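# Press the magnet-marked post's gauge pin fully in

## Task

Find the post on the checking fixture that has the yellow magnet on it. Push that post's gauge pin in as far as it will go and keep it there for at least one second; after that the spring may return it. Do not disturb the other three pins, and do not move the magnet.

## Robot and tools

Robot: two UR20-type arms, left_arm and right_arm. Each carries a Robotiq 2F-85 two-finger gripper and a wrist camera (cam_left_wrist, cam_right_wrist, each 896x504 pixels). A block on the wrist sticks out about 10 cm toward the gripper's +x side.

Frames. Scene frame: origin at table-top height, midway between the nominal bases; +z up, +x out over the table, left_arm on the +y side. Calibrated bases: left_arm at (+0.060, +0.928, 0) m, right_arm at (-0.064, -0.817, 0) m, both nearly unrotated. Reported hand positions (m), quaternions (wxyz) and velocities are in each arm's own base frame. Commanded offsets run along the current Hand target's own axes. Gripper axes: fingers point along +z, and they open and close along y. end_effector_position is the point between the closed pads; closed fingertips reach about 19 mm past it.

Command row. Every motion command is built from rows of 18 numbers, each in [-1, 1]. Both arms are always listed, even if only one moves. Order: left dx, dy, dz, rx, ry, rz, left gripper position, force_limit, speed, then the same nine for the right arm. dx to rz are an offset, not a pose. They are measured from that arm's Hand target as it stood when the action or move began. 1.0 equals 0.6 m for dx, dy, dz and 180 degrees for rx, ry, rz. rx, ry, rz form a single rotation vector. Repeating an offset moves the arm further. All zeros for an arm's six pose numbers holds it at its Hand target. Always resend that arm's current gripper numbers, because a 0 there is a real command.

Gripper numbers. position: +1 is fully open (85 mm), about -0.8 is where the pads touch, and -1 closes until something blocks the fingers. force_limit (-1 weakest, +1 strongest) and speed (about 20, 85 and 150 mm/s at -1, 0 and +1) set how hard it grips. Both start at +1. A new force_limit or speed applies only after the position number changes by 0.01 or more. For pushing a pin, a closed gripper makes a compact tip.

Tools:
- execute_actions(actions, cameras): actions is a list of actions. Each action is up to 15 rows, and each row is applied for one 1/30 s step. A shorter action repeats its last row until 15 steps are done. Every row counts from the action's starting Hand target. An empty list just reports state and images.
- move(target, speed, blend, stop_force, zero, blocking, cameras): target is one row, or a list of up to 15 rows. Every row is an offset from the same starting Hand targets. The gripper follows a straight path, with no obstacle avoidance, for at most 10 s. speed is in m/s, 0.002 to 4.2, default 0.25; turning is limited to twice that in rad/s. blend is in m and rounds corners in a list. stop_force is in N, 6 to 120. It ends an arm's path once the wrist sensor feels that much push against the motion, and then the arm backs off slightly. zero (default true) re-zeroes the sensor for moving arms first. blocking=false returns early, but it cannot be combined with stop_force. The result adds a move: line giving the ending (done, off_target, moving, held, fault) and any limits (paced = pose clipped, held = steps withheld).
- wait(seconds 0 to 10): lets time pass while the last commands are held.
- stop(): brakes a running move.
- zoom_image(camera, region [x0, y0, x1, y1] in pixels, at most 504x504): a closer view of the latest image from that camera.
- zero_wrist_force(arm): subtracts the current wrist reading from later readings.
- read_manual(section): licence texts only.
- finished_scene(scene): ends the current scene; pass its number. Call it only when the goal is met and will stay met.

Results. Hand target is the last commanded pose after clipping, and later offsets start from it. The gripper often rests a little short of it; send the missing distance as an offset. Orientation is clipped to within 32 degrees of the measured one at each step. Wrist force and torque are given along the end effector's axes: the current reading, plus the strongest reading since the last one shown. A push shows as force from the surface into the arm. Joint velocities reading "within noise" means the arm is at rest. object_status codes: 0 moving, 1 blocked while opening, 2 blocked while closing (a grip), 3 reached the requested position. position_measured is in counts: 3 open, about 130 at 40 mm, 230 with the pads together. Camera calibration (K, distortion, pose) is given per camera. Wrist images can lag the arm's motion.

Cautions. The arms are stiff. A target only slightly beyond a firm contact can build force fast. About 150 N (±25) of outside force on any part of an arm, or contact torque at a joint limit (wrist joints 98.4 N m), causes a fault stop of 10 s. Push the pin along its own axis, slowly (a few cm/s or less), with stop_force set. Aim only a little past the pin's full-in depth. Hold about one second, then pull back. Pressing and retreating in the same reply keeps the press short. To end any push, command the target back beyond where the gripper is. Keep clear of the magnet, the other three pins and the fixture body. Nothing may fall or be left off the table. A path passing close to an arm's own base can flip its shoulder, so route around the base. A clearance check holds back arm motions that come near the other arm, but contact between the arms is still possible and must be avoided. Motors heat up when an arm holds loads, stays stretched out or presses against something. A MOTOR HOT line appears at 70 °C, and the arm is braked for 30 s or more at 85 °C.

Each tool is called after "Request:" as name([rows], argument=value, ...), one row to a line, values as JSON.

## Session

Request:
execute_actions(actions=[])

Scene clock: 0.00 s.
left_arm: end_effector_position=(+0.6452, +0.5338, +0.3687) position_measured=3 object_status=3 end_effector_quat_wxyz=(+0.054, +0.895, -0.431, +0.101) | right_arm: end_effector_position=(+1.0094, -0.4085, +0.1239) position_measured=3 object_status=3 end_effector_quat_wxyz=(+0.497, -0.362, -0.574, -0.541)
Joint positions: left_arm=[0.541 -1.507 2.094 -2.179 -1.799 -1.706] | right_arm=[2.693 -2.576 -1.22 -2.623 2.507 -0.374]
Joint velocities: within noise
Joint torques (N m): no reading
Motor temperatures (°C): left_arm=[24 36 26 39 35 34] | right_arm=[29 36 36 38 34 39]
Wrist force (N): no reading
Wrist torque (N m): no reading
Wrist force, peak (N): no reading
Hand target: left_arm +0.6452, +0.5338, +0.3687; +0.054, +0.895, -0.431, +0.101 | right_arm +1.0094, -0.4085, +0.1239; +0.497, -0.362, -0.574, -0.541
Tool commands: left_gripper/position=+1.0 left_gripper/force_limit=+1.0 left_gripper/speed=+1.0 right_gripper/position=+1.0 right_gripper/force_limit=+1.0 right_gripper/speed=+1.0

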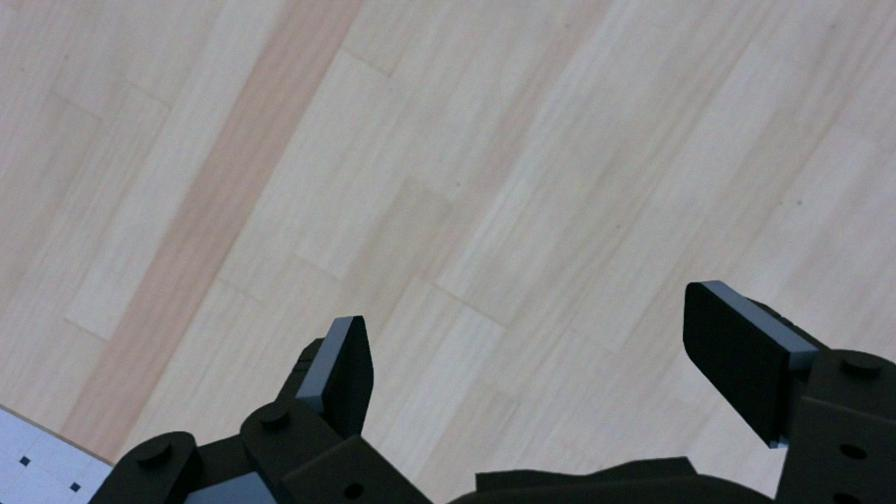

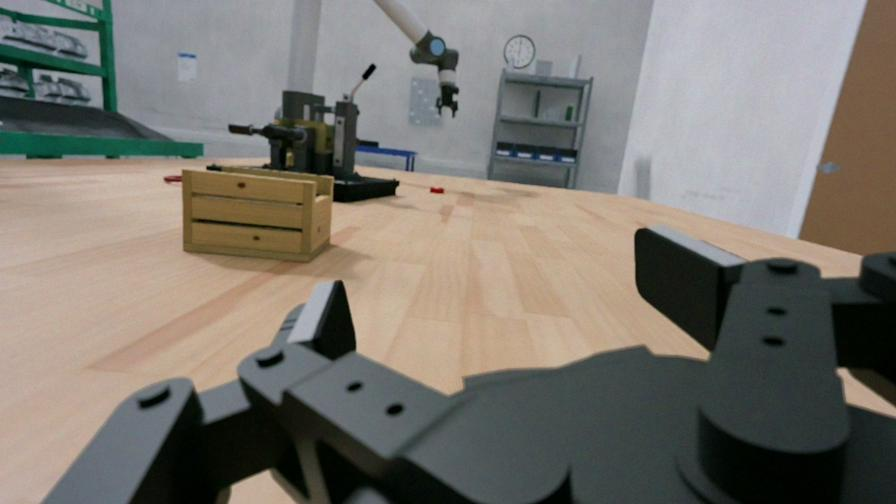

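Request:
zoom_image(camera="cam_right_wrist", region=[120, 30, 480, 270])

Request:
zoom_image(camera="cam_left_wrist", region=[0, 380, 200, 504])

Scaled by 1.400 from the camera's 896x504 image, which has a finer 1280x720 frame.

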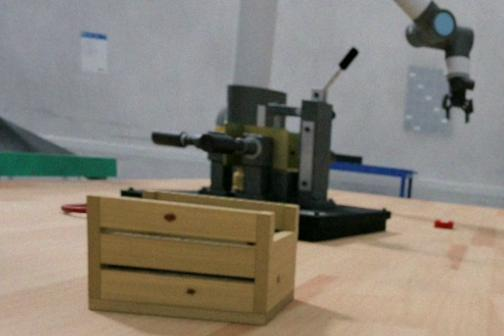

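Scaled by 2.520 from the camera's 896x504 image, which has a finer 1280x720 frame.

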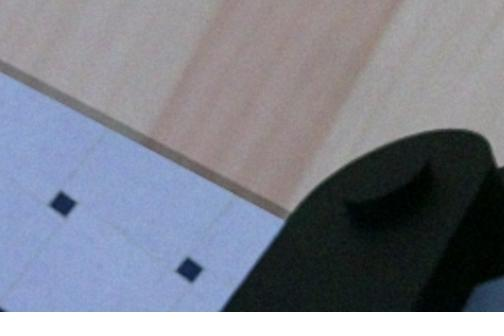

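Request:
move(target=[0.878,0.422,-0.218,0,0,0,1,1,1,0,0,0,0,0,0,1,1,1], speed=0.4)

Scene clock: 3.63 s.
left_arm: end_effector_position=(+0.7502, -0.0004, +0.6179) position_measured=3 object_status=3 end_effector_quat_wxyz=(+0.054, +0.895, -0.431, +0.101) | right_arm: end_effector_position=(+1.0094, -0.4085, +0.1239) position_measured=3 object_status=3 end_effector_quat_wxyz=(+0.497, -0.362, -0.574, -0.541)
Joint positions: left_arm=[-0.201 -1.793 2.012 -1.961 -1.724 -2.459] | right_arm=[2.693 -2.576 -1.22 -2.623 2.507 -0.374]
Joint velocities: within noise
Joint torques (N m): left_arm=[-10.65 -22.3 -137.5 -7.21 4.55 -4.71] | right_arm=[-0.5 248.67 70.8 -3.21 1.28 0.32]
Motor temperatures (°C): left_arm=[24 36 26 39 35 34] | right_arm=[29 36 36 38 34 39]
Wrist force (N): left_arm=[-0.3 -0.3 0.2] | right_arm=[0.1 0.2 0.1]
Wrist torque (N m): left_arm=[-0.09 -0.01 -0.03] | right_arm=[0.03 -0.01 0.00]
Wrist force, peak (N): left_arm=[-3.7 -2.2 0.7] | right_arm=[0.0 0.4 0.5]
Hand target: left_arm +0.7503, -0.0006, +0.6179; +0.054, +0.895, -0.431, +0.101 | right_arm +1.0094, -0.4085, +0.1239; +0.497, -0.362, -0.574, -0.541
Off the commanded pose: left_arm 0.000 m, 0 deg | right_arm 0.000 m, 0 deg.
move: done
camera_calibration:
cam_left_wrist: T_world_to_cam=[[-0.854397, -0.519369, -0.0161653, 0.6676], [-0.518454, 0.849982, 0.0934708, 0.354724], [-0.0348057, 0.0882422, -0.995491, 0.767281], [0, 0, 0, 1]] pos_world=[0.781009, -0.0224848, 0.741457]

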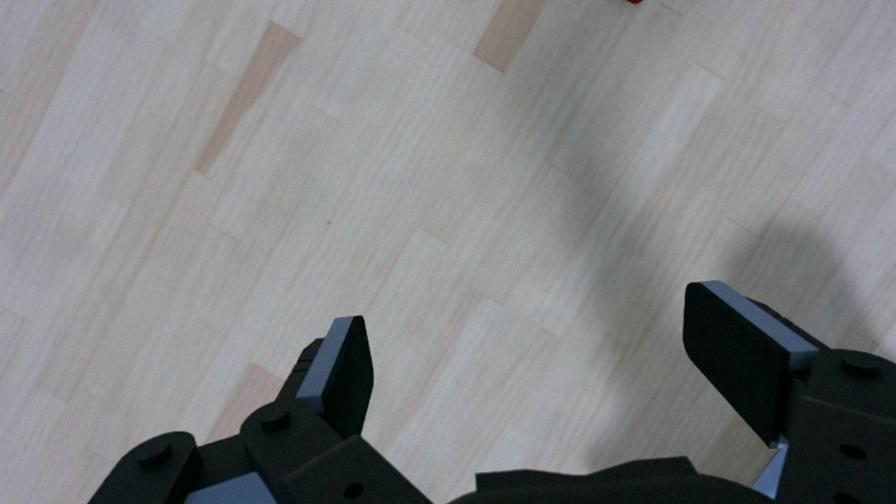

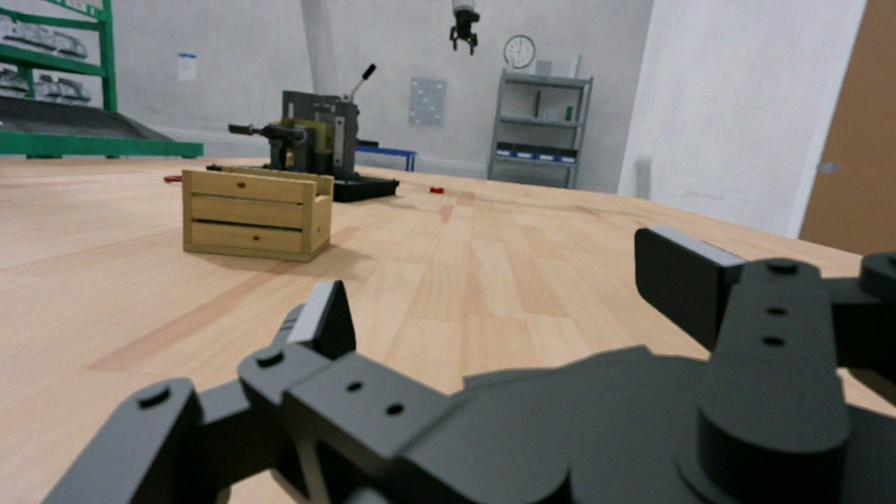

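Request:
move(target=[0.38,0.728,0.045,0,0,0,1,1,1,0,0,0,0,0,0,1,1,1], speed=0.4)

Scene clock: 5.70 s.
left_arm: end_effector_position=(+0.5511, -0.4509, +0.6474) position_measured=3 object_status=3 end_effector_quat_wxyz=(+0.054, +0.895, -0.431, +0.101) | right_arm: end_effector_position=(+1.0094, -0.4085, +0.1239) position_measured=3 object_status=3 end_effector_quat_wxyz=(+0.497, -0.362, -0.574, -0.541)
Joint positions: left_arm=[-0.976 -1.888 2.048 -1.96 -1.562 -3.22] | right_arm=[2.693 -2.576 -1.22 -2.623 2.507 -0.374]
Joint velocities: within noise
Joint torques (N m): left_arm=[-15.51 -0.58 -134.7 -7.3 6.64 -5.07] | right_arm=[-1.98 246.31 76.64 -2.79 1.45 0.8]
Motor temperatures (°C): left_arm=[24 36 26 39 35 34] | right_arm=[29 36 36 38 34 39]
Wrist force (N): left_arm=[0.2 -0.3 -0.3] | right_arm=[0.2 0.3 0.2]
Wrist torque (N m): left_arm=[-0.10 -0.02 0.05] | right_arm=[0.05 -0.04 0.00]
Wrist force, peak (N): left_arm=[-2.2 -4.1 -0.1] | right_arm=[0.1 0.5 0.5]
Hand target: left_arm +0.5511, -0.4511, +0.6474; +0.054, +0.895, -0.431, +0.101 | right_arm +1.0094, -0.4085, +0.1239; +0.497, -0.362, -0.574, -0.541
Off the commanded pose: left_arm 0.000 m, 0 deg | right_arm 0.000 m, 0 deg.
move: done
camera_calibration:
cam_left_wrist: T_world_to_cam=[[-0.854395, -0.519374, -0.0161137, 0.263947], [-0.518457, 0.849989, 0.0933863, 0.63173], [-0.034806, 0.0881431, -0.9955, 0.829432], [0, 0, 0, 1]] pos_world=[0.581909, -0.472985, 0.770957]

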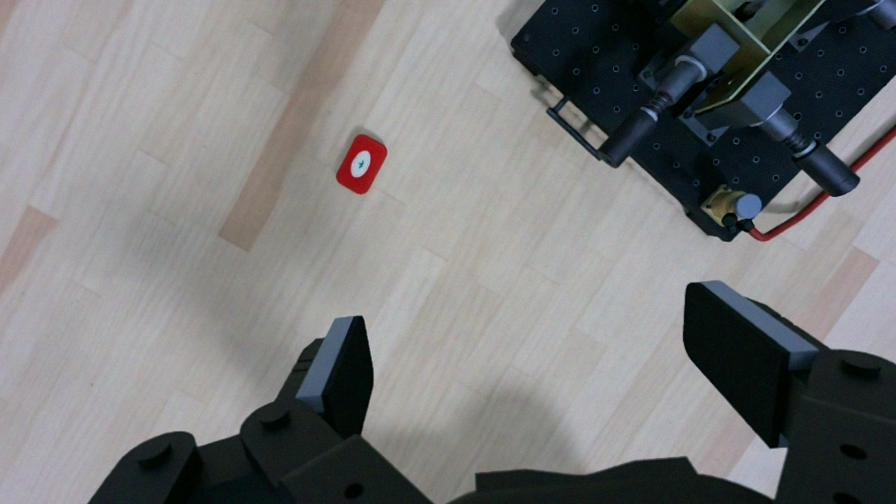

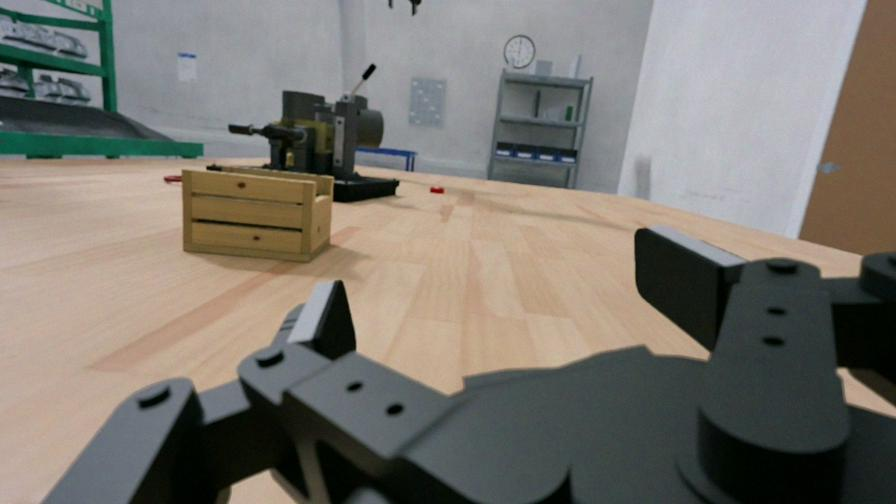

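Request:
move(target=[0.15,0.75,0,0,0,0,1,1,1,0,0,0,0,0,0,1,1,1], speed=0.4)

Request:
zoom_image(camera="cam_left_wrist", region=[200, 0, 700, 350])

Scene clock: 7.83 s.
left_arm: end_effector_position=(+0.2541, -0.7998, +0.6720) position_measured=3 object_status=3 end_effector_quat_wxyz=(+0.054, +0.895, -0.431, +0.101) | right_arm: end_effector_position=(+1.0094, -0.4085, +0.1239) position_measured=3 object_status=3 end_effector_quat_wxyz=(+0.497, -0.362, -0.574, -0.541)
Joint positions: left_arm=[-1.56 -1.729 1.89 -1.92 -1.438 -3.792] | right_arm=[2.693 -2.576 -1.22 -2.623 2.507 -0.374]
Joint velocities: within noise
Joint torques (N m): left_arm=[-25.75 -34.25 -122.39 -8.15 6.1 -2.74] | right_arm=[-1.02 251.83 73.63 -1.76 1.78 1.27]
Motor temperatures (°C): left_arm=[24 36 26 39 35 34] | right_arm=[29 36 36 38 34 39]
Wrist force (N): left_arm=[0.3 -0.9 -0.3] | right_arm=[0.4 0.2 0.0]
Wrist torque (N m): left_arm=[-0.10 -0.06 0.04] | right_arm=[0.04 -0.07 0.00]
Wrist force, peak (N): left_arm=[-0.7 -4.5 0.0] | right_arm=[0.2 0.4 0.5]
Hand target: left_arm +0.2539, -0.7999, +0.6720; +0.054, +0.895, -0.431, +0.101 | right_arm +1.0094, -0.4085, +0.1239; +0.497, -0.362, -0.574, -0.541
Off the commanded pose: left_arm 0.000 m, 0 deg | right_arm 0.000 m, 0 deg.
move: done
camera_calibration:
cam_left_wrist: T_world_to_cam=[[-0.854395, -0.519376, -0.0160802, -0.170648], [-0.518451, 0.849978, 0.0935224, 0.771883], [-0.0349055, 0.0882418, -0.995487, 0.874537], [0, 0, 0, 1]] pos_world=[0.284909, -0.821885, 0.795658]

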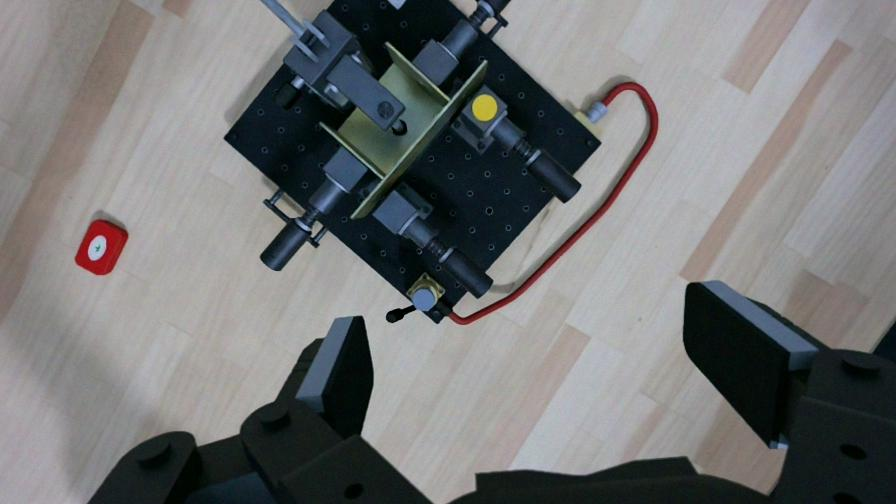

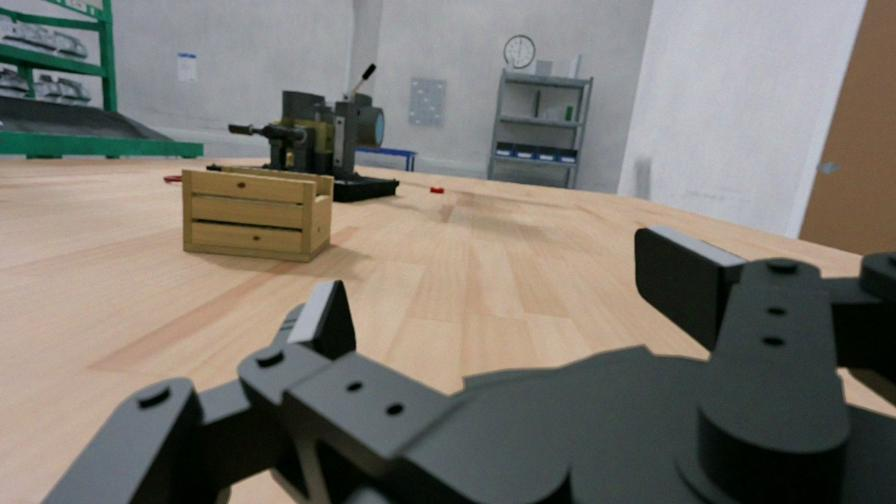

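Scaled by 1.008 from the camera's 896x504 image, which has a finer 1280x720 frame.

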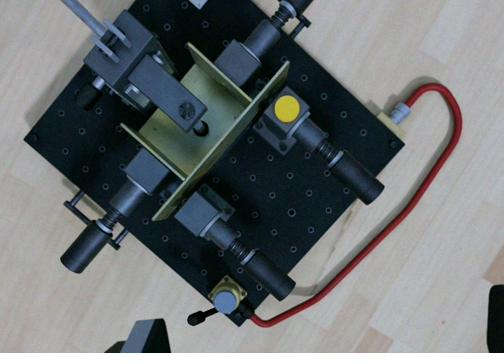

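Request:
zoom_image(camera="cam_left_wrist", region=[420, 70, 620, 220])

Request:
zoom_image(camera="cam_left_wrist", region=[220, 0, 420, 150])

Request:
zoom_image(camera="cam_left_wrist", region=[250, 140, 520, 330])

Request:
zoom_image(camera="cam_right_wrist", region=[200, 50, 420, 210])

Scaled by 2.520 from the camera's 896x504 image, which has a finer 1280x720 frame.

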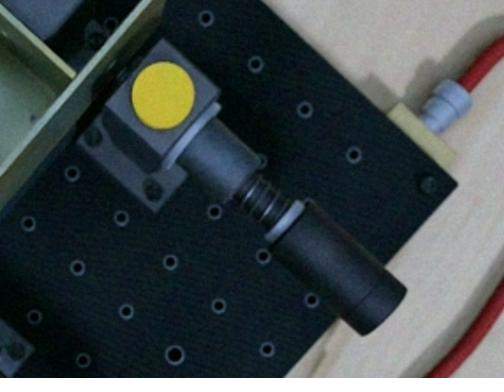

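Scaled by 2.520 from the camera's 896x504 image, which has a finer 1280x720 frame.

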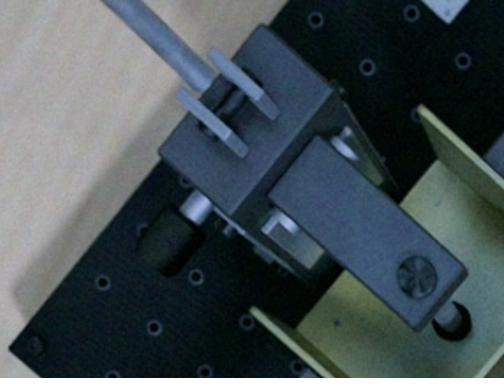

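Scaled by 1.867 from the camera's 896x504 image, which has a finer 1280x720 frame.

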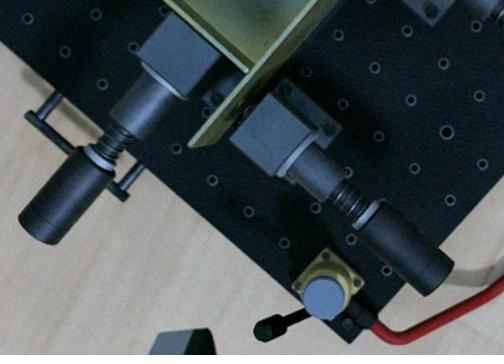

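Scaled by 2.291 from the camera's 896x504 image, which has a finer 1280x720 frame.

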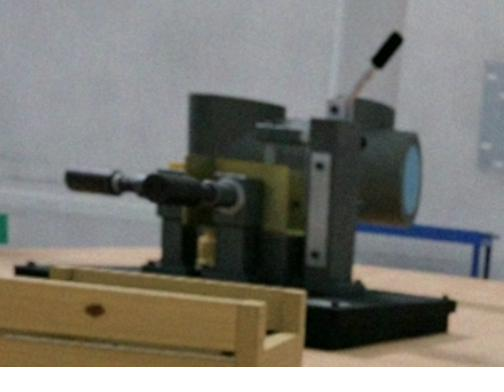

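Request:
move(target=[-0.153,0.308,0.604,0.0301,-0.0683,-0.2346,-1,0,1,0,0,0,0,0,0,1,1,1], speed=0.4)

Request:
zoom_image(camera="cam_left_wrist", region=[250, 0, 750, 500])

Scene clock: 13.03 s.
left_arm: end_effector_position=(+0.1022, -0.9116, +0.3002) position_measured=235 object_status=3 end_effector_quat_wxyz=(+0.000, +0.997, -0.078, +0.000) | right_arm: end_effector_position=(+1.0094, -0.4085, +0.1239) position_measured=3 object_status=3 end_effector_quat_wxyz=(+0.497, -0.362, -0.574, -0.541)
Joint positions: left_arm=[-1.68 -1.384 2.043 -2.229 -1.57 -4.665] | right_arm=[2.693 -2.576 -1.22 -2.623 2.507 -0.374]
Joint velocities: within noise
Joint torques (N m): left_arm=[-18.57 -96.17 -66.47 -13.85 -4.5 -3.72] | right_arm=[-2.95 251.52 76.33 -0.79 3.27 2.53]
Motor temperatures (°C): left_arm=[24 36 26 39 35 34] | right_arm=[29 36 36 38 34 39]
Wrist force (N): left_arm=[0.2 -0.2 -0.3] | right_arm=[0.3 0.3 -0.1]
Wrist torque (N m): left_arm=[-0.08 -0.14 0.02] | right_arm=[0.04 -0.05 0.00]
Wrist force, peak (N): left_arm=[1.3 -2.7 -3.7] | right_arm=[0.3 0.7 0.4]
Hand target: left_arm +0.1021, -0.9116, +0.3000; +0.000, +0.997, -0.078, +0.000 | right_arm +1.0094, -0.4085, +0.1239; +0.497, -0.362, -0.574, -0.541
Off the commanded pose: left_arm 0.000 m, 0 deg | right_arm 0.000 m, 0 deg.
move: done
camera_calibration:
cam_left_wrist: T_world_to_cam=[[-0.281889, -0.959442, 0.00314678, -0.829962], [-0.910032, 0.268408, 0.315908, 0.266055], [-0.30394, 0.0861873, -0.948785, 0.520468], [0, 0, 0, 1]] pos_world=[0.166353, -0.912569, 0.412375]

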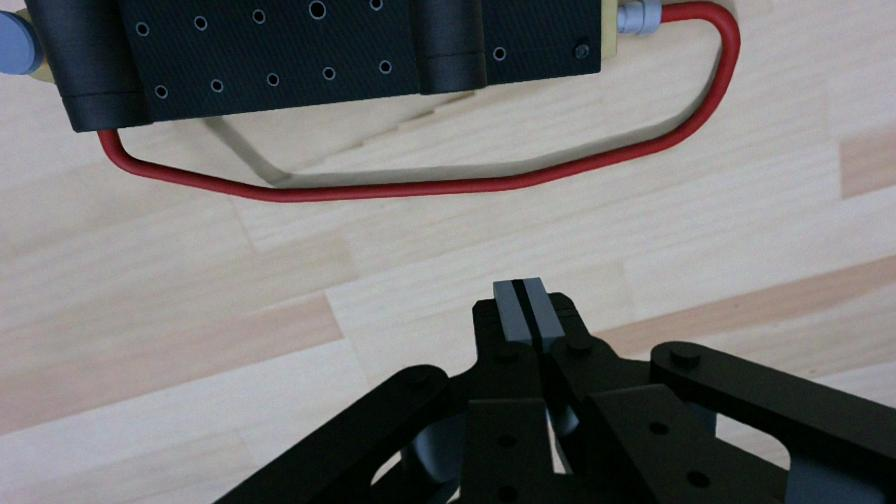

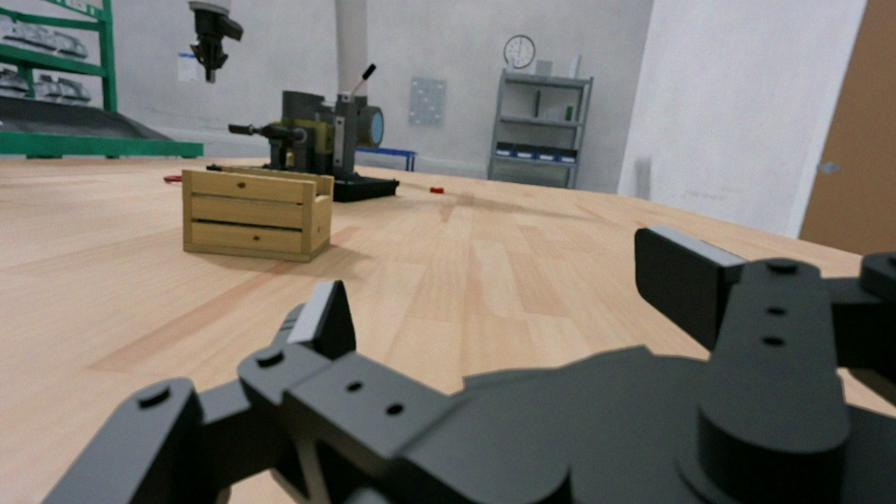

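Scaled by 1.008 from the camera's 896x504 image, which has a finer 1280x720 frame.

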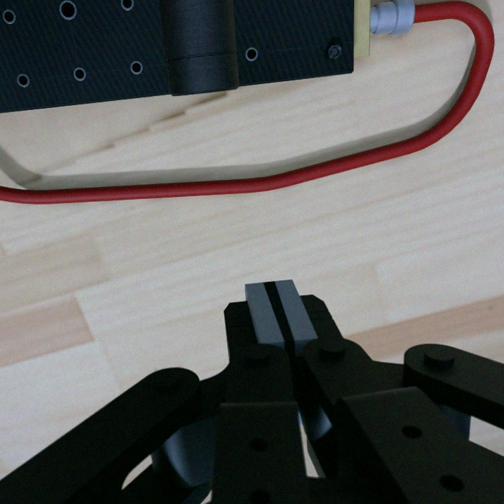

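Request:
move(target=[0,-0.018,0.2,0,0,0,-1,0,1,0,0,0,0,0,0,1,1,1], speed=0.3)

Request:
zoom_image(camera="cam_left_wrist", region=[300, 0, 700, 350])

Request:
zoom_image(camera="cam_right_wrist", region=[200, 50, 400, 200])

Scene clock: 15.03 s.
left_arm: end_effector_position=(+0.1039, -0.9009, +0.1802) position_measured=235 object_status=3 end_effector_quat_wxyz=(+0.000, +0.997, -0.078, +0.000) | right_arm: end_effector_position=(+1.0094, -0.4085, +0.1239) position_measured=3 object_status=3 end_effector_quat_wxyz=(+0.497, -0.362, -0.574, -0.541)
Joint positions: left_arm=[-1.68 -1.285 2.133 -2.418 -1.57 -4.665] | right_arm=[2.693 -2.576 -1.22 -2.623 2.507 -0.374]
Joint velocities: within noise
Joint torques (N m): left_arm=[20.56 -107.59 -51.15 -13.89 -0.74 2.82] | right_arm=[-1.2 257.91 72.92 -0.45 3.38 3.01]
Motor temperatures (°C): left_arm=[24 36 26 39 35 34] | right_arm=[29 36 36 37 34 39]
Wrist force (N): left_arm=[0.1 0.1 -0.1] | right_arm=[0.1 0.2 0.1]
Wrist torque (N m): left_arm=[-0.05 -0.15 0.04] | right_arm=[0.04 -0.02 0.00]
Wrist force, peak (N): left_arm=[0.2 0.0 -4.3] | right_arm=[0.2 0.7 0.1]
Hand target: left_arm +0.1039, -0.9009, +0.1800; +0.000, +0.997, -0.078, +0.000 | right_arm +1.0094, -0.4085, +0.1239; +0.497, -0.362, -0.574, -0.541
Off the commanded pose: left_arm 0.000 m, 0 deg | right_arm 0.000 m, 0 deg.
move: done
camera_calibration:
cam_left_wrist: T_world_to_cam=[[-0.281706, -0.959496, 0.00311024, -0.818908], [-0.910059, 0.268216, 0.315994, 0.302445], [-0.304029, 0.0861869, -0.948756, 0.406215], [0, 0, 0, 1]] pos_world=[0.168053, -0.90187, 0.292375]

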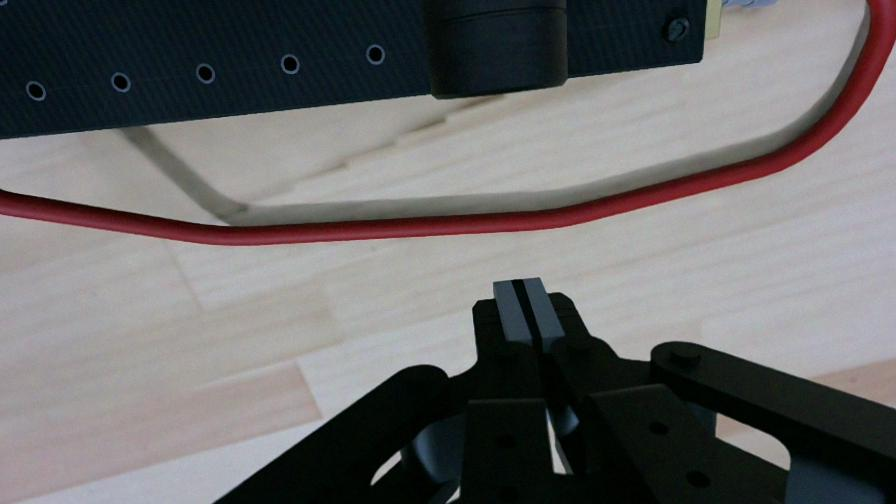

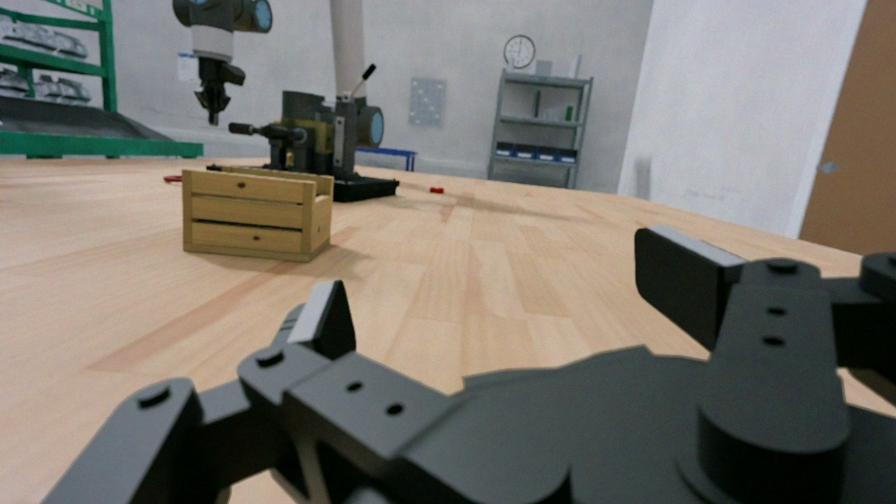

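Scaled by 1.260 from the camera's 896x504 image, which has a finer 1280x720 frame.

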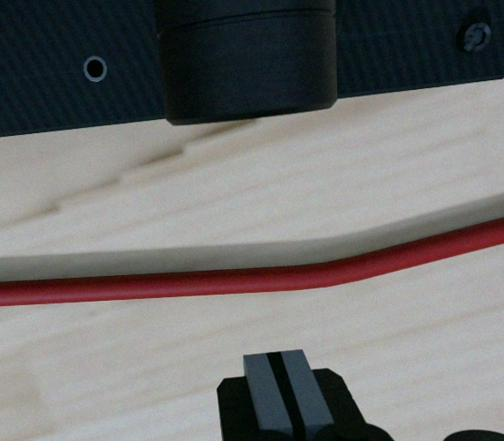

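Scaled by 2.520 from the camera's 896x504 image, which has a finer 1280x720 frame.

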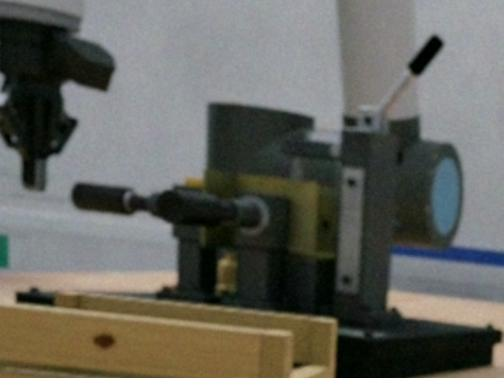

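Request:
move([
  [0,0,0.03,0,0,0,-1,0,1,0,0,0,0,0,0,1,1,1],
  [0.058,0,0.03,0,0,0,-1,0,1,0,0,0,0,0,0,1,1,1],
], speed=0.2, stop_force=25)

Request:
zoom_image(camera="cam_right_wrist", region=[200, 50, 400, 200])

Request:
move(target=[0.1,0,0,0,0,0,-1,0,1,0,0,0,0,0,0,1,1,1], speed=0.04, stop_force=15)

Scene clock: 17.47 s.
left_arm: end_effector_position=(+0.1383, -0.9063, +0.1620) position_measured=235 object_status=3 end_effector_quat_wxyz=(+0.000, +0.997, -0.078, +0.000) | right_arm: end_effector_position=(+1.0094, -0.4085, +0.1239) position_measured=3 object_status=3 end_effector_quat_wxyz=(+0.497, -0.362, -0.574, -0.541)
Joint positions: left_arm=[-1.641 -1.257 2.128 -2.441 -1.57 -4.626] | right_arm=[2.693 -2.576 -1.22 -2.623 2.507 -0.374]
Joint velocities: within noise
Joint torques (N m): left_arm=[21.66 -113.32 -95.08 -7.88 -4.73 2.49] | right_arm=[-3.61 258.33 73.86 -0.11 3.6 3.69]
Motor temperatures (°C): left_arm=[24 36 26 39 35 34] | right_arm=[29 36 36 37 34 39]
Wrist force (N): left_arm=[-0.2 0.0 -0.1] | right_arm=[0.0 0.0 0.4]
Wrist torque (N m): left_arm=[-0.09 -0.06 0.03] | right_arm=[0.01 -0.01 -0.01]
Wrist force, peak (N): left_arm=[0.1 0.0 -2.5] | right_arm=[0.5 0.5 0.3]
Hand target: left_arm +0.1383, -0.9063, +0.1620; +0.000, +0.997, -0.078, +0.000 | right_arm +1.0094, -0.4085, +0.1239; +0.497, -0.362, -0.574, -0.541
Off the commanded pose: left_arm 0.000 m, 0 deg | right_arm 0.000 m, 0 deg.
move: done
camera_calibration:
cam_left_wrist: T_world_to_cam=[[-0.281714, -0.959493, 0.0030835, -0.814331], [-0.910087, 0.268223, 0.315908, 0.340955], [-0.303939, 0.0861897, -0.948785, 0.399958], [0, 0, 0, 1]] pos_world=[0.202453, -0.90727, 0.274274]

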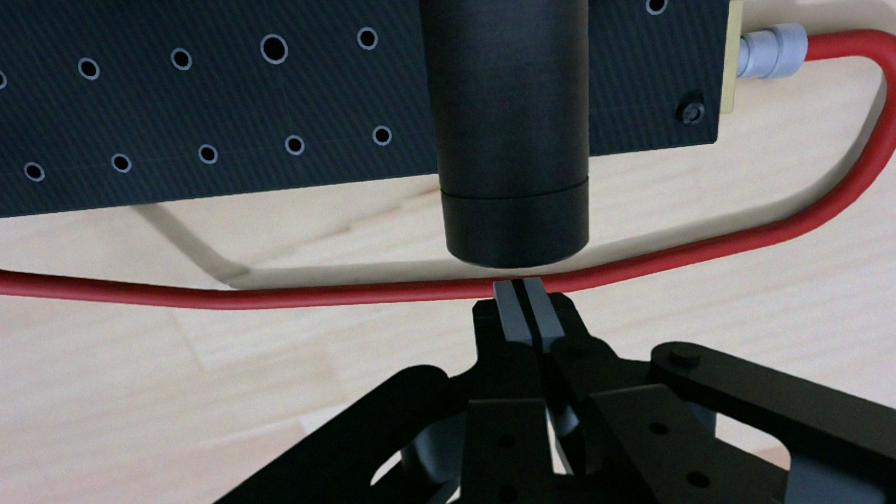

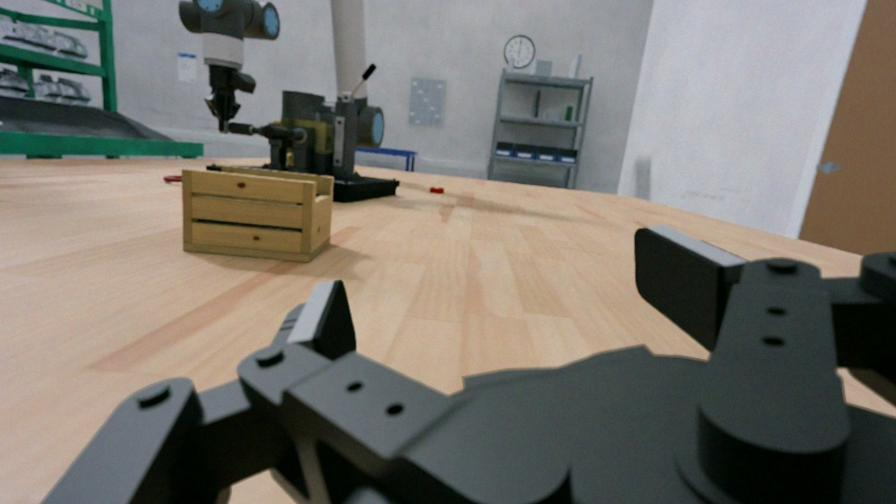

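Scaled by 2.520 from the camera's 896x504 image, which has a finer 1280x720 frame.

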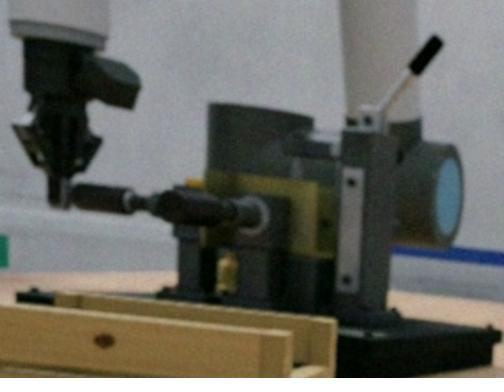

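Scene clock: 19.17 s.
left_arm: end_effector_position=(+0.1725, -0.9117, +0.1619) position_measured=235 object_status=3 end_effector_quat_wxyz=(+0.000, +0.997, -0.077, -0.001) | right_arm: end_effector_position=(+1.0094, -0.4085, +0.1239) position_measured=3 object_status=3 end_effector_quat_wxyz=(+0.497, -0.362, -0.574, -0.541)
Joint positions: left_arm=[-1.601 -1.247 2.112 -2.435 -1.573 -4.588] | right_arm=[2.693 -2.576 -1.22 -2.623 2.507 -0.374]
Joint velocities: within noise
Joint torques (N m): left_arm=[1.95 -144.2 -73.27 -9.38 0.94 0.28] | right_arm=[0.13 252.73 74.68 -0.71 3.51 3.5]
Motor temperatures (°C): left_arm=[24 36 26 39 35 34] | right_arm=[29 36 36 37 34 39]
Wrist force (N): left_arm=[-12.2 -0.4 0.0] | right_arm=[-0.1 0.1 0.3]
Wrist torque (N m): left_arm=[-0.17 0.14 0.12] | right_arm=[0.01 0.02 0.00]
Wrist force, peak (N): left_arm=[-135.1 -17.5 -26.8] | right_arm=[0.2 0.5 0.8]
Hand target: left_arm +0.1725, -0.9117, +0.1619; +0.000, +0.997, -0.077, -0.001 (not the last commanded pose) | right_arm +1.0094, -0.4085, +0.1239; +0.497, -0.362, -0.574, -0.541
Tool commands: left_gripper/position=-1.0 left_gripper/force_limit=+0.003922 left_gripper/speed=+1.0 right_gripper/position=+1.0 right_gripper/force_limit=+1.0 right_gripper/speed=+1.0
Off the commanded pose: left_arm 0.025 m, 0 deg | right_arm 0.000 m, 0 deg.
FORCE FAULT: contact force on the left arm reached its limit, and that arm stopped. The contact can be on any part of that arm, not only on its tool. That arm's remaining commands of this call were not run. That arm is still stopped at the end of this call. That arm stays stopped for about 9 more seconds. Until then a move that you send moves the other arm only, and its call returns only when the move has ended. Once the stop has ended, the next robot result says so. If the stop ends while you think or write, that arm runs what you send next, counted from a new Hand target: where the arm stands when the stop ends. While its stop runs, that arm takes no new command, but its gripper still runs the gripper command that each later call begins with. Until it ends, the stop uses up actions while you think or wait. An arm that is not stopped still takes commands.
move: fault (left_arm; stop_force had ended the path)
camera_calibration:
cam_left_wrist: T_world_to_cam=[[-0.280261, -0.959918, 0.003374, -0.810508], [-0.909729, 0.266726, 0.318198, 0.3718], [-0.306344, 0.086109, -0.948018, 0.410908], [0, 0, 0, 1]] pos_world=[0.236964, -0.912573, 0.273977]

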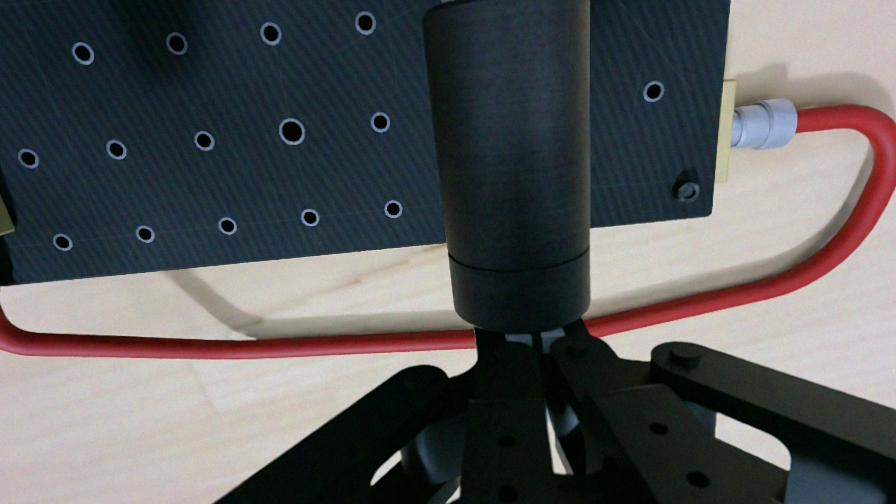

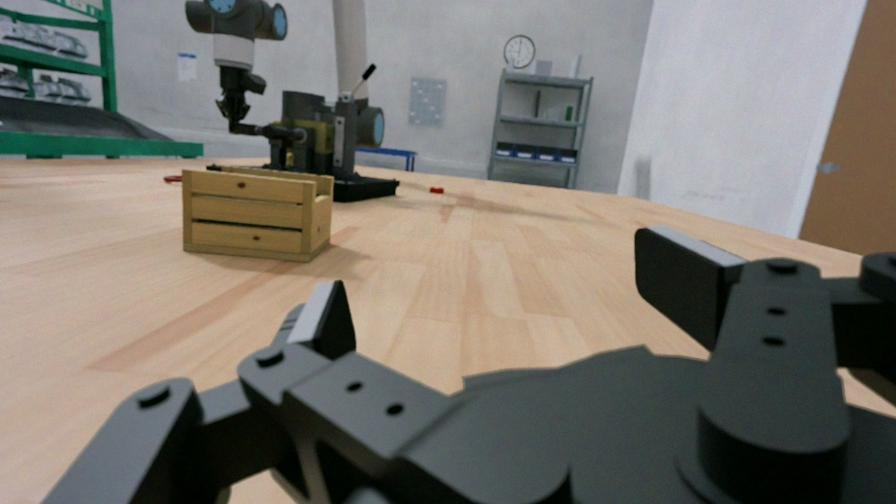

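Request:
zoom_image(camera="cam_right_wrist", region=[200, 50, 400, 200])

Request:
wait(seconds=10, cameras=[])

Request:
move(target=[-0.01,0,0,0,0,0,-1,0,1,0,0,0,0,0,0,1,1,1], speed=0.04, cameras=[])

Request:
move(target=[-0.01,0,0,0,0,0,-1,0,1,0,0,0,0,0,0,1,1,1], speed=0.04, cameras=[])

Request:
move(target=[-0.01,0,0,0,0,0,-1,0,1,0,0,0,0,0,0,1,1,1], speed=0.04, cameras=[])

Request:
move(target=[-0.01,0,0,0,0,0,-1,0,1,0,0,0,0,0,0,1,1,1], speed=0.04)

Request:
zoom_image(camera="cam_right_wrist", region=[200, 50, 400, 200])

Scaled by 2.520 from the camera's 896x504 image, which has a finer 1280x720 frame.

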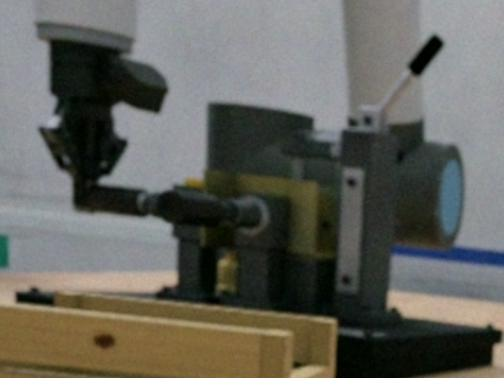

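Scene clock: 29.70 s.
left_arm: end_effector_position=(+0.1725, -0.9117, +0.1619) position_measured=235 object_status=3 end_effector_quat_wxyz=(+0.000, +0.997, -0.077, -0.001) | right_arm: end_effector_position=(+1.0094, -0.4085, +0.1239) position_measured=3 object_status=3 end_effector_quat_wxyz=(+0.497, -0.362, -0.574, -0.541)
Joint positions: left_arm=[-1.601 -1.247 2.112 -2.435 -1.573 -4.588] | right_arm=[2.693 -2.576 -1.22 -2.623 2.507 -0.374]
Joint velocities: within noise
Joint torques (N m): left_arm=[7.47 -142.1 -76.74 -9.77 1.36 1.22] | right_arm=[-4.94 253.71 78.01 -0.11 2.45 3.52]
Motor temperatures (°C): left_arm=[24 36 26 39 35 34] | right_arm=[28 36 36 37 34 39]
Wrist force (N): left_arm=[-12.0 0.0 -0.2] | right_arm=[0.0 0.4 0.3]
Wrist torque (N m): left_arm=[-0.10 0.10 0.12] | right_arm=[0.08 -0.01 -0.01]
Wrist force, peak (N): left_arm=[-12.6 -0.2 0.1] | right_arm=[0.1 0.3 0.8]
Hand target: left_arm +0.1725, -0.9117, +0.1619; +0.000, +0.997, -0.077, -0.001 (not the last commanded pose) | right_arm +1.0094, -0.4085, +0.1239; +0.497, -0.362, -0.574, -0.541
Tool commands: left_gripper/position=-1.0 left_gripper/force_limit=+0.003922 left_gripper/speed=+1.0 right_gripper/position=+1.0 right_gripper/force_limit=+1.0 right_gripper/speed=+1.0
Off the commanded pose: left_arm 0.025 m, 0 deg | right_arm 0.000 m, 0 deg.
FORCE FAULT, CONTINUED: the left arm's stop, for the force fault that an earlier result reported, is over. The rest of the stop counts as 19 of the actions that you can send in this scene. During its stop the left arm's controller moved it back a little. That arm's target is now where it stood when the stop ended, not its last command. That arm accepts commands again.
wait: 10.00 s; at rest from the start
No camera images: "cameras" was empty.

Scene clock: 30.40 s.
left_arm: end_effector_position=(+0.1667, -0.9108, +0.1619) position_measured=235 object_status=3 end_effector_quat_wxyz=(+0.000, +0.997, -0.077, -0.001) | right_arm: end_effector_position=(+1.0094, -0.4085, +0.1239) position_measured=3 object_status=3 end_effector_quat_wxyz=(+0.497, -0.362, -0.574, -0.541)
Joint positions: left_arm=[-1.608 -1.249 2.115 -2.436 -1.573 -4.594] | right_arm=[2.693 -2.576 -1.22 -2.623 2.507 -0.374]
Joint velocities: within noise
Joint torques (N m): left_arm=[-6.68 -164.38 -52.22 -12.32 0.88 -4.54] | right_arm=[-6.81 253.94 78.96 -0.5 3.15 4.16]
Motor temperatures (°C): left_arm=[24 36 26 39 35 34] | right_arm=[28 36 36 37 34 39]
Wrist force (N): left_arm=[-13.4 9.8 0.9] | right_arm=[0.0 0.2 0.3]
Wrist torque (N m): left_arm=[1.35 0.79 0.12] | right_arm=[0.04 0.00 0.00]
Wrist force, peak (N): left_arm=[-13.4 9.8 0.9] | right_arm=[0.4 0.2 0.6]
Hand target: left_arm +0.1666, -0.9108, +0.1619; +0.000, +0.997, -0.077, -0.001 | right_arm +1.0094, -0.4085, +0.1239; +0.497, -0.362, -0.574, -0.541
Off the commanded pose: left_arm 0.000 m, 0 deg | right_arm 0.000 m, 0 deg.
move: done
No camera images: "cameras" was empty.

Scene clock: 31.10 s.
left_arm: end_effector_position=(+0.1608, -0.9098, +0.1619) position_measured=235 object_status=3 end_effector_quat_wxyz=(+0.000, +0.997, -0.077, -0.001) | right_arm: end_effector_position=(+1.0094, -0.4085, +0.1239) position_measured=3 object_status=3 end_effector_quat_wxyz=(+0.497, -0.362, -0.574, -0.541)
Joint positions: left_arm=[-1.614 -1.25 2.118 -2.437 -1.573 -4.601] | right_arm=[2.693 -2.576 -1.22 -2.623 2.507 -0.374]
Joint velocities: within noise
Joint torques (N m): left_arm=[-14.42 -163.93 -51.97 -13.22 0.44 -4.64] | right_arm=[-6.65 256.63 76.53 -0.38 3.33 3.83]
Motor temperatures (°C): left_arm=[24 36 26 39 35 34] | right_arm=[28 36 36 37 34 39]
Wrist force (N): left_arm=[-11.3 8.4 1.7] | right_arm=[0.1 0.3 0.2]
Wrist torque (N m): left_arm=[1.33 0.71 0.09] | right_arm=[0.04 -0.02 -0.01]
Wrist force, peak (N): left_arm=[-13.1 9.8 0.8] | right_arm=[0.3 0.1 0.5]
Hand target: left_arm +0.1606, -0.9098, +0.1619; +0.000, +0.997, -0.077, -0.001 | right_arm +1.0094, -0.4085, +0.1239; +0.497, -0.362, -0.574, -0.541
Off the commanded pose: left_arm 0.000 m, 0 deg | right_arm 0.000 m, 0 deg.
move: done
No camera images: "cameras" was empty.

Scene clock: 31.80 s.
left_arm: end_effector_position=(+0.1549, -0.9089, +0.1620) position_measured=235 object_status=3 end_effector_quat_wxyz=(+0.000, +0.997, -0.077, -0.001) | right_arm: end_effector_position=(+1.0094, -0.4085, +0.1239) position_measured=3 object_status=3 end_effector_quat_wxyz=(+0.497, -0.362, -0.574, -0.541)
Joint positions: left_arm=[-1.621 -1.252 2.12 -2.438 -1.573 -4.608] | right_arm=[2.693 -2.576 -1.22 -2.623 2.507 -0.374]
Joint velocities: within noise
Joint torques (N m): left_arm=[-15 -163.52 -56.9 -14.08 -0.33 -3.9] | right_arm=[-0.88 250.75 75.99 -0.77 3.68 3.59]
Motor temperatures (°C): left_arm=[24 36 26 39 35 34] | right_arm=[28 36 36 37 34 39]
Wrist force (N): left_arm=[-9.4 6.5 0.9] | right_arm=[0.0 0.3 0.2]
Wrist torque (N m): left_arm=[1.27 0.68 0.06] | right_arm=[0.05 -0.01 0.00]
Wrist force, peak (N): left_arm=[-11.2 8.2 1.8] | right_arm=[0.5 0.5 0.1]
Hand target: left_arm +0.1547, -0.9089, +0.1620; +0.000, +0.997, -0.077, -0.001 | right_arm +1.0094, -0.4085, +0.1239; +0.497, -0.362, -0.574, -0.541
Off the commanded pose: left_arm 0.000 m, 0 deg | right_arm 0.000 m, 0 deg.
move: done
No camera images: "cameras" was empty.

Scene clock: 32.50 s.
left_arm: end_effector_position=(+0.1489, -0.9080, +0.1620) position_measured=235 object_status=3 end_effector_quat_wxyz=(+0.000, +0.997, -0.077, -0.001) | right_arm: end_effector_position=(+1.0094, -0.4085, +0.1239) position_measured=3 object_status=3 end_effector_quat_wxyz=(+0.497, -0.362, -0.574, -0.541)
Joint positions: left_arm=[-1.628 -1.254 2.123 -2.439 -1.573 -4.614] | right_arm=[2.693 -2.576 -1.22 -2.623 2.507 -0.374]
Joint velocities: within noise
Joint torques (N m): left_arm=[-8.41 -166.46 -51.23 -13.51 -1.52 -4.74] | right_arm=[-10.64 256.39 76.01 -0.83 3.18 3.45]
Motor temperatures (°C): left_arm=[24 36 26 39 35 34] | right_arm=[28 36 36 37 34 39]
Wrist force (N): left_arm=[-3.8 7.5 0.0] | right_arm=[0.1 0.1 0.2]
Wrist torque (N m): left_arm=[1.28 0.61 0.04] | right_arm=[0.02 -0.01 -0.01]
Wrist force, peak (N): left_arm=[-9.4 6.8 1.4] | right_arm=[-0.1 0.3 0.6]
Hand target: left_arm +0.1488, -0.9080, +0.1620; +0.000, +0.997, -0.077, -0.001 | right_arm +1.0094, -0.4085, +0.1239; +0.497, -0.362, -0.574, -0.541
Off the commanded pose: left_arm 0.000 m, 0 deg | right_arm 0.000 m, 0 deg.
move: done
camera_calibration:
cam_left_wrist: T_world_to_cam=[[-0.280348, -0.959892, 0.00340587, -0.813537], [-0.909702, 0.266818, 0.318198, 0.349422], [-0.306345, 0.0861078, -0.948018, 0.403359], [0, 0, 0, 1]] pos_world=[0.213363, -0.908872, 0.273977]

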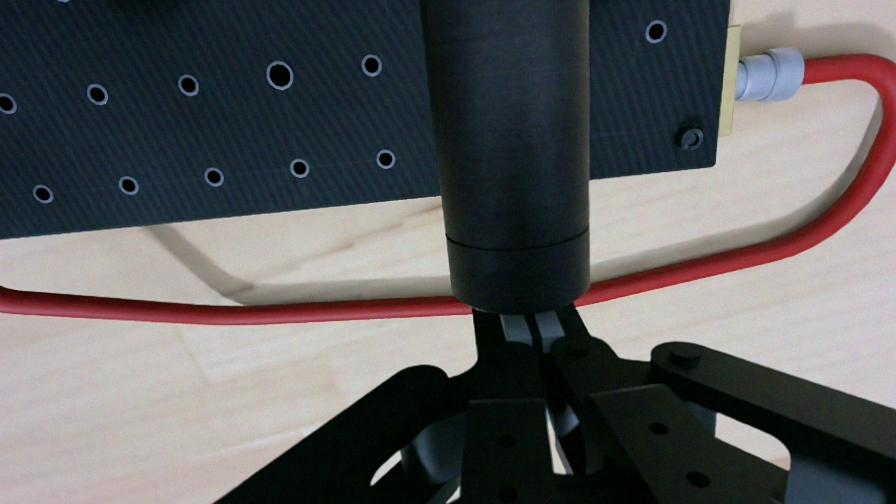

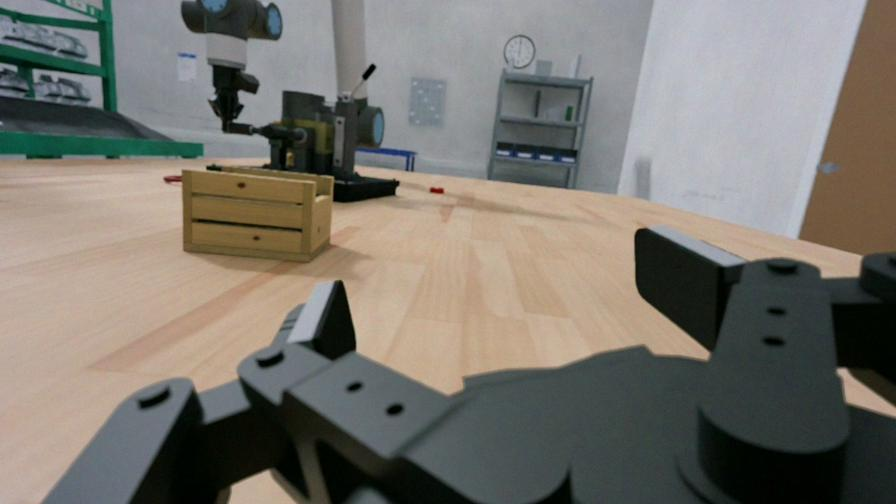

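Scaled by 2.520 from the camera's 896x504 image, which has a finer 1280x720 frame.

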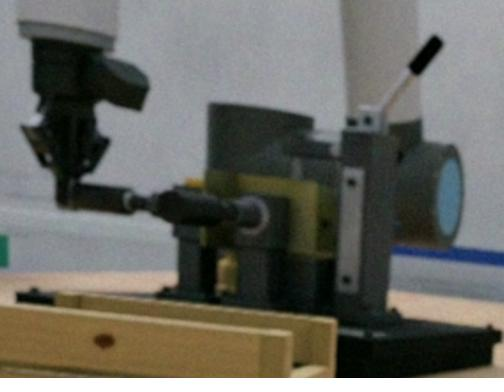

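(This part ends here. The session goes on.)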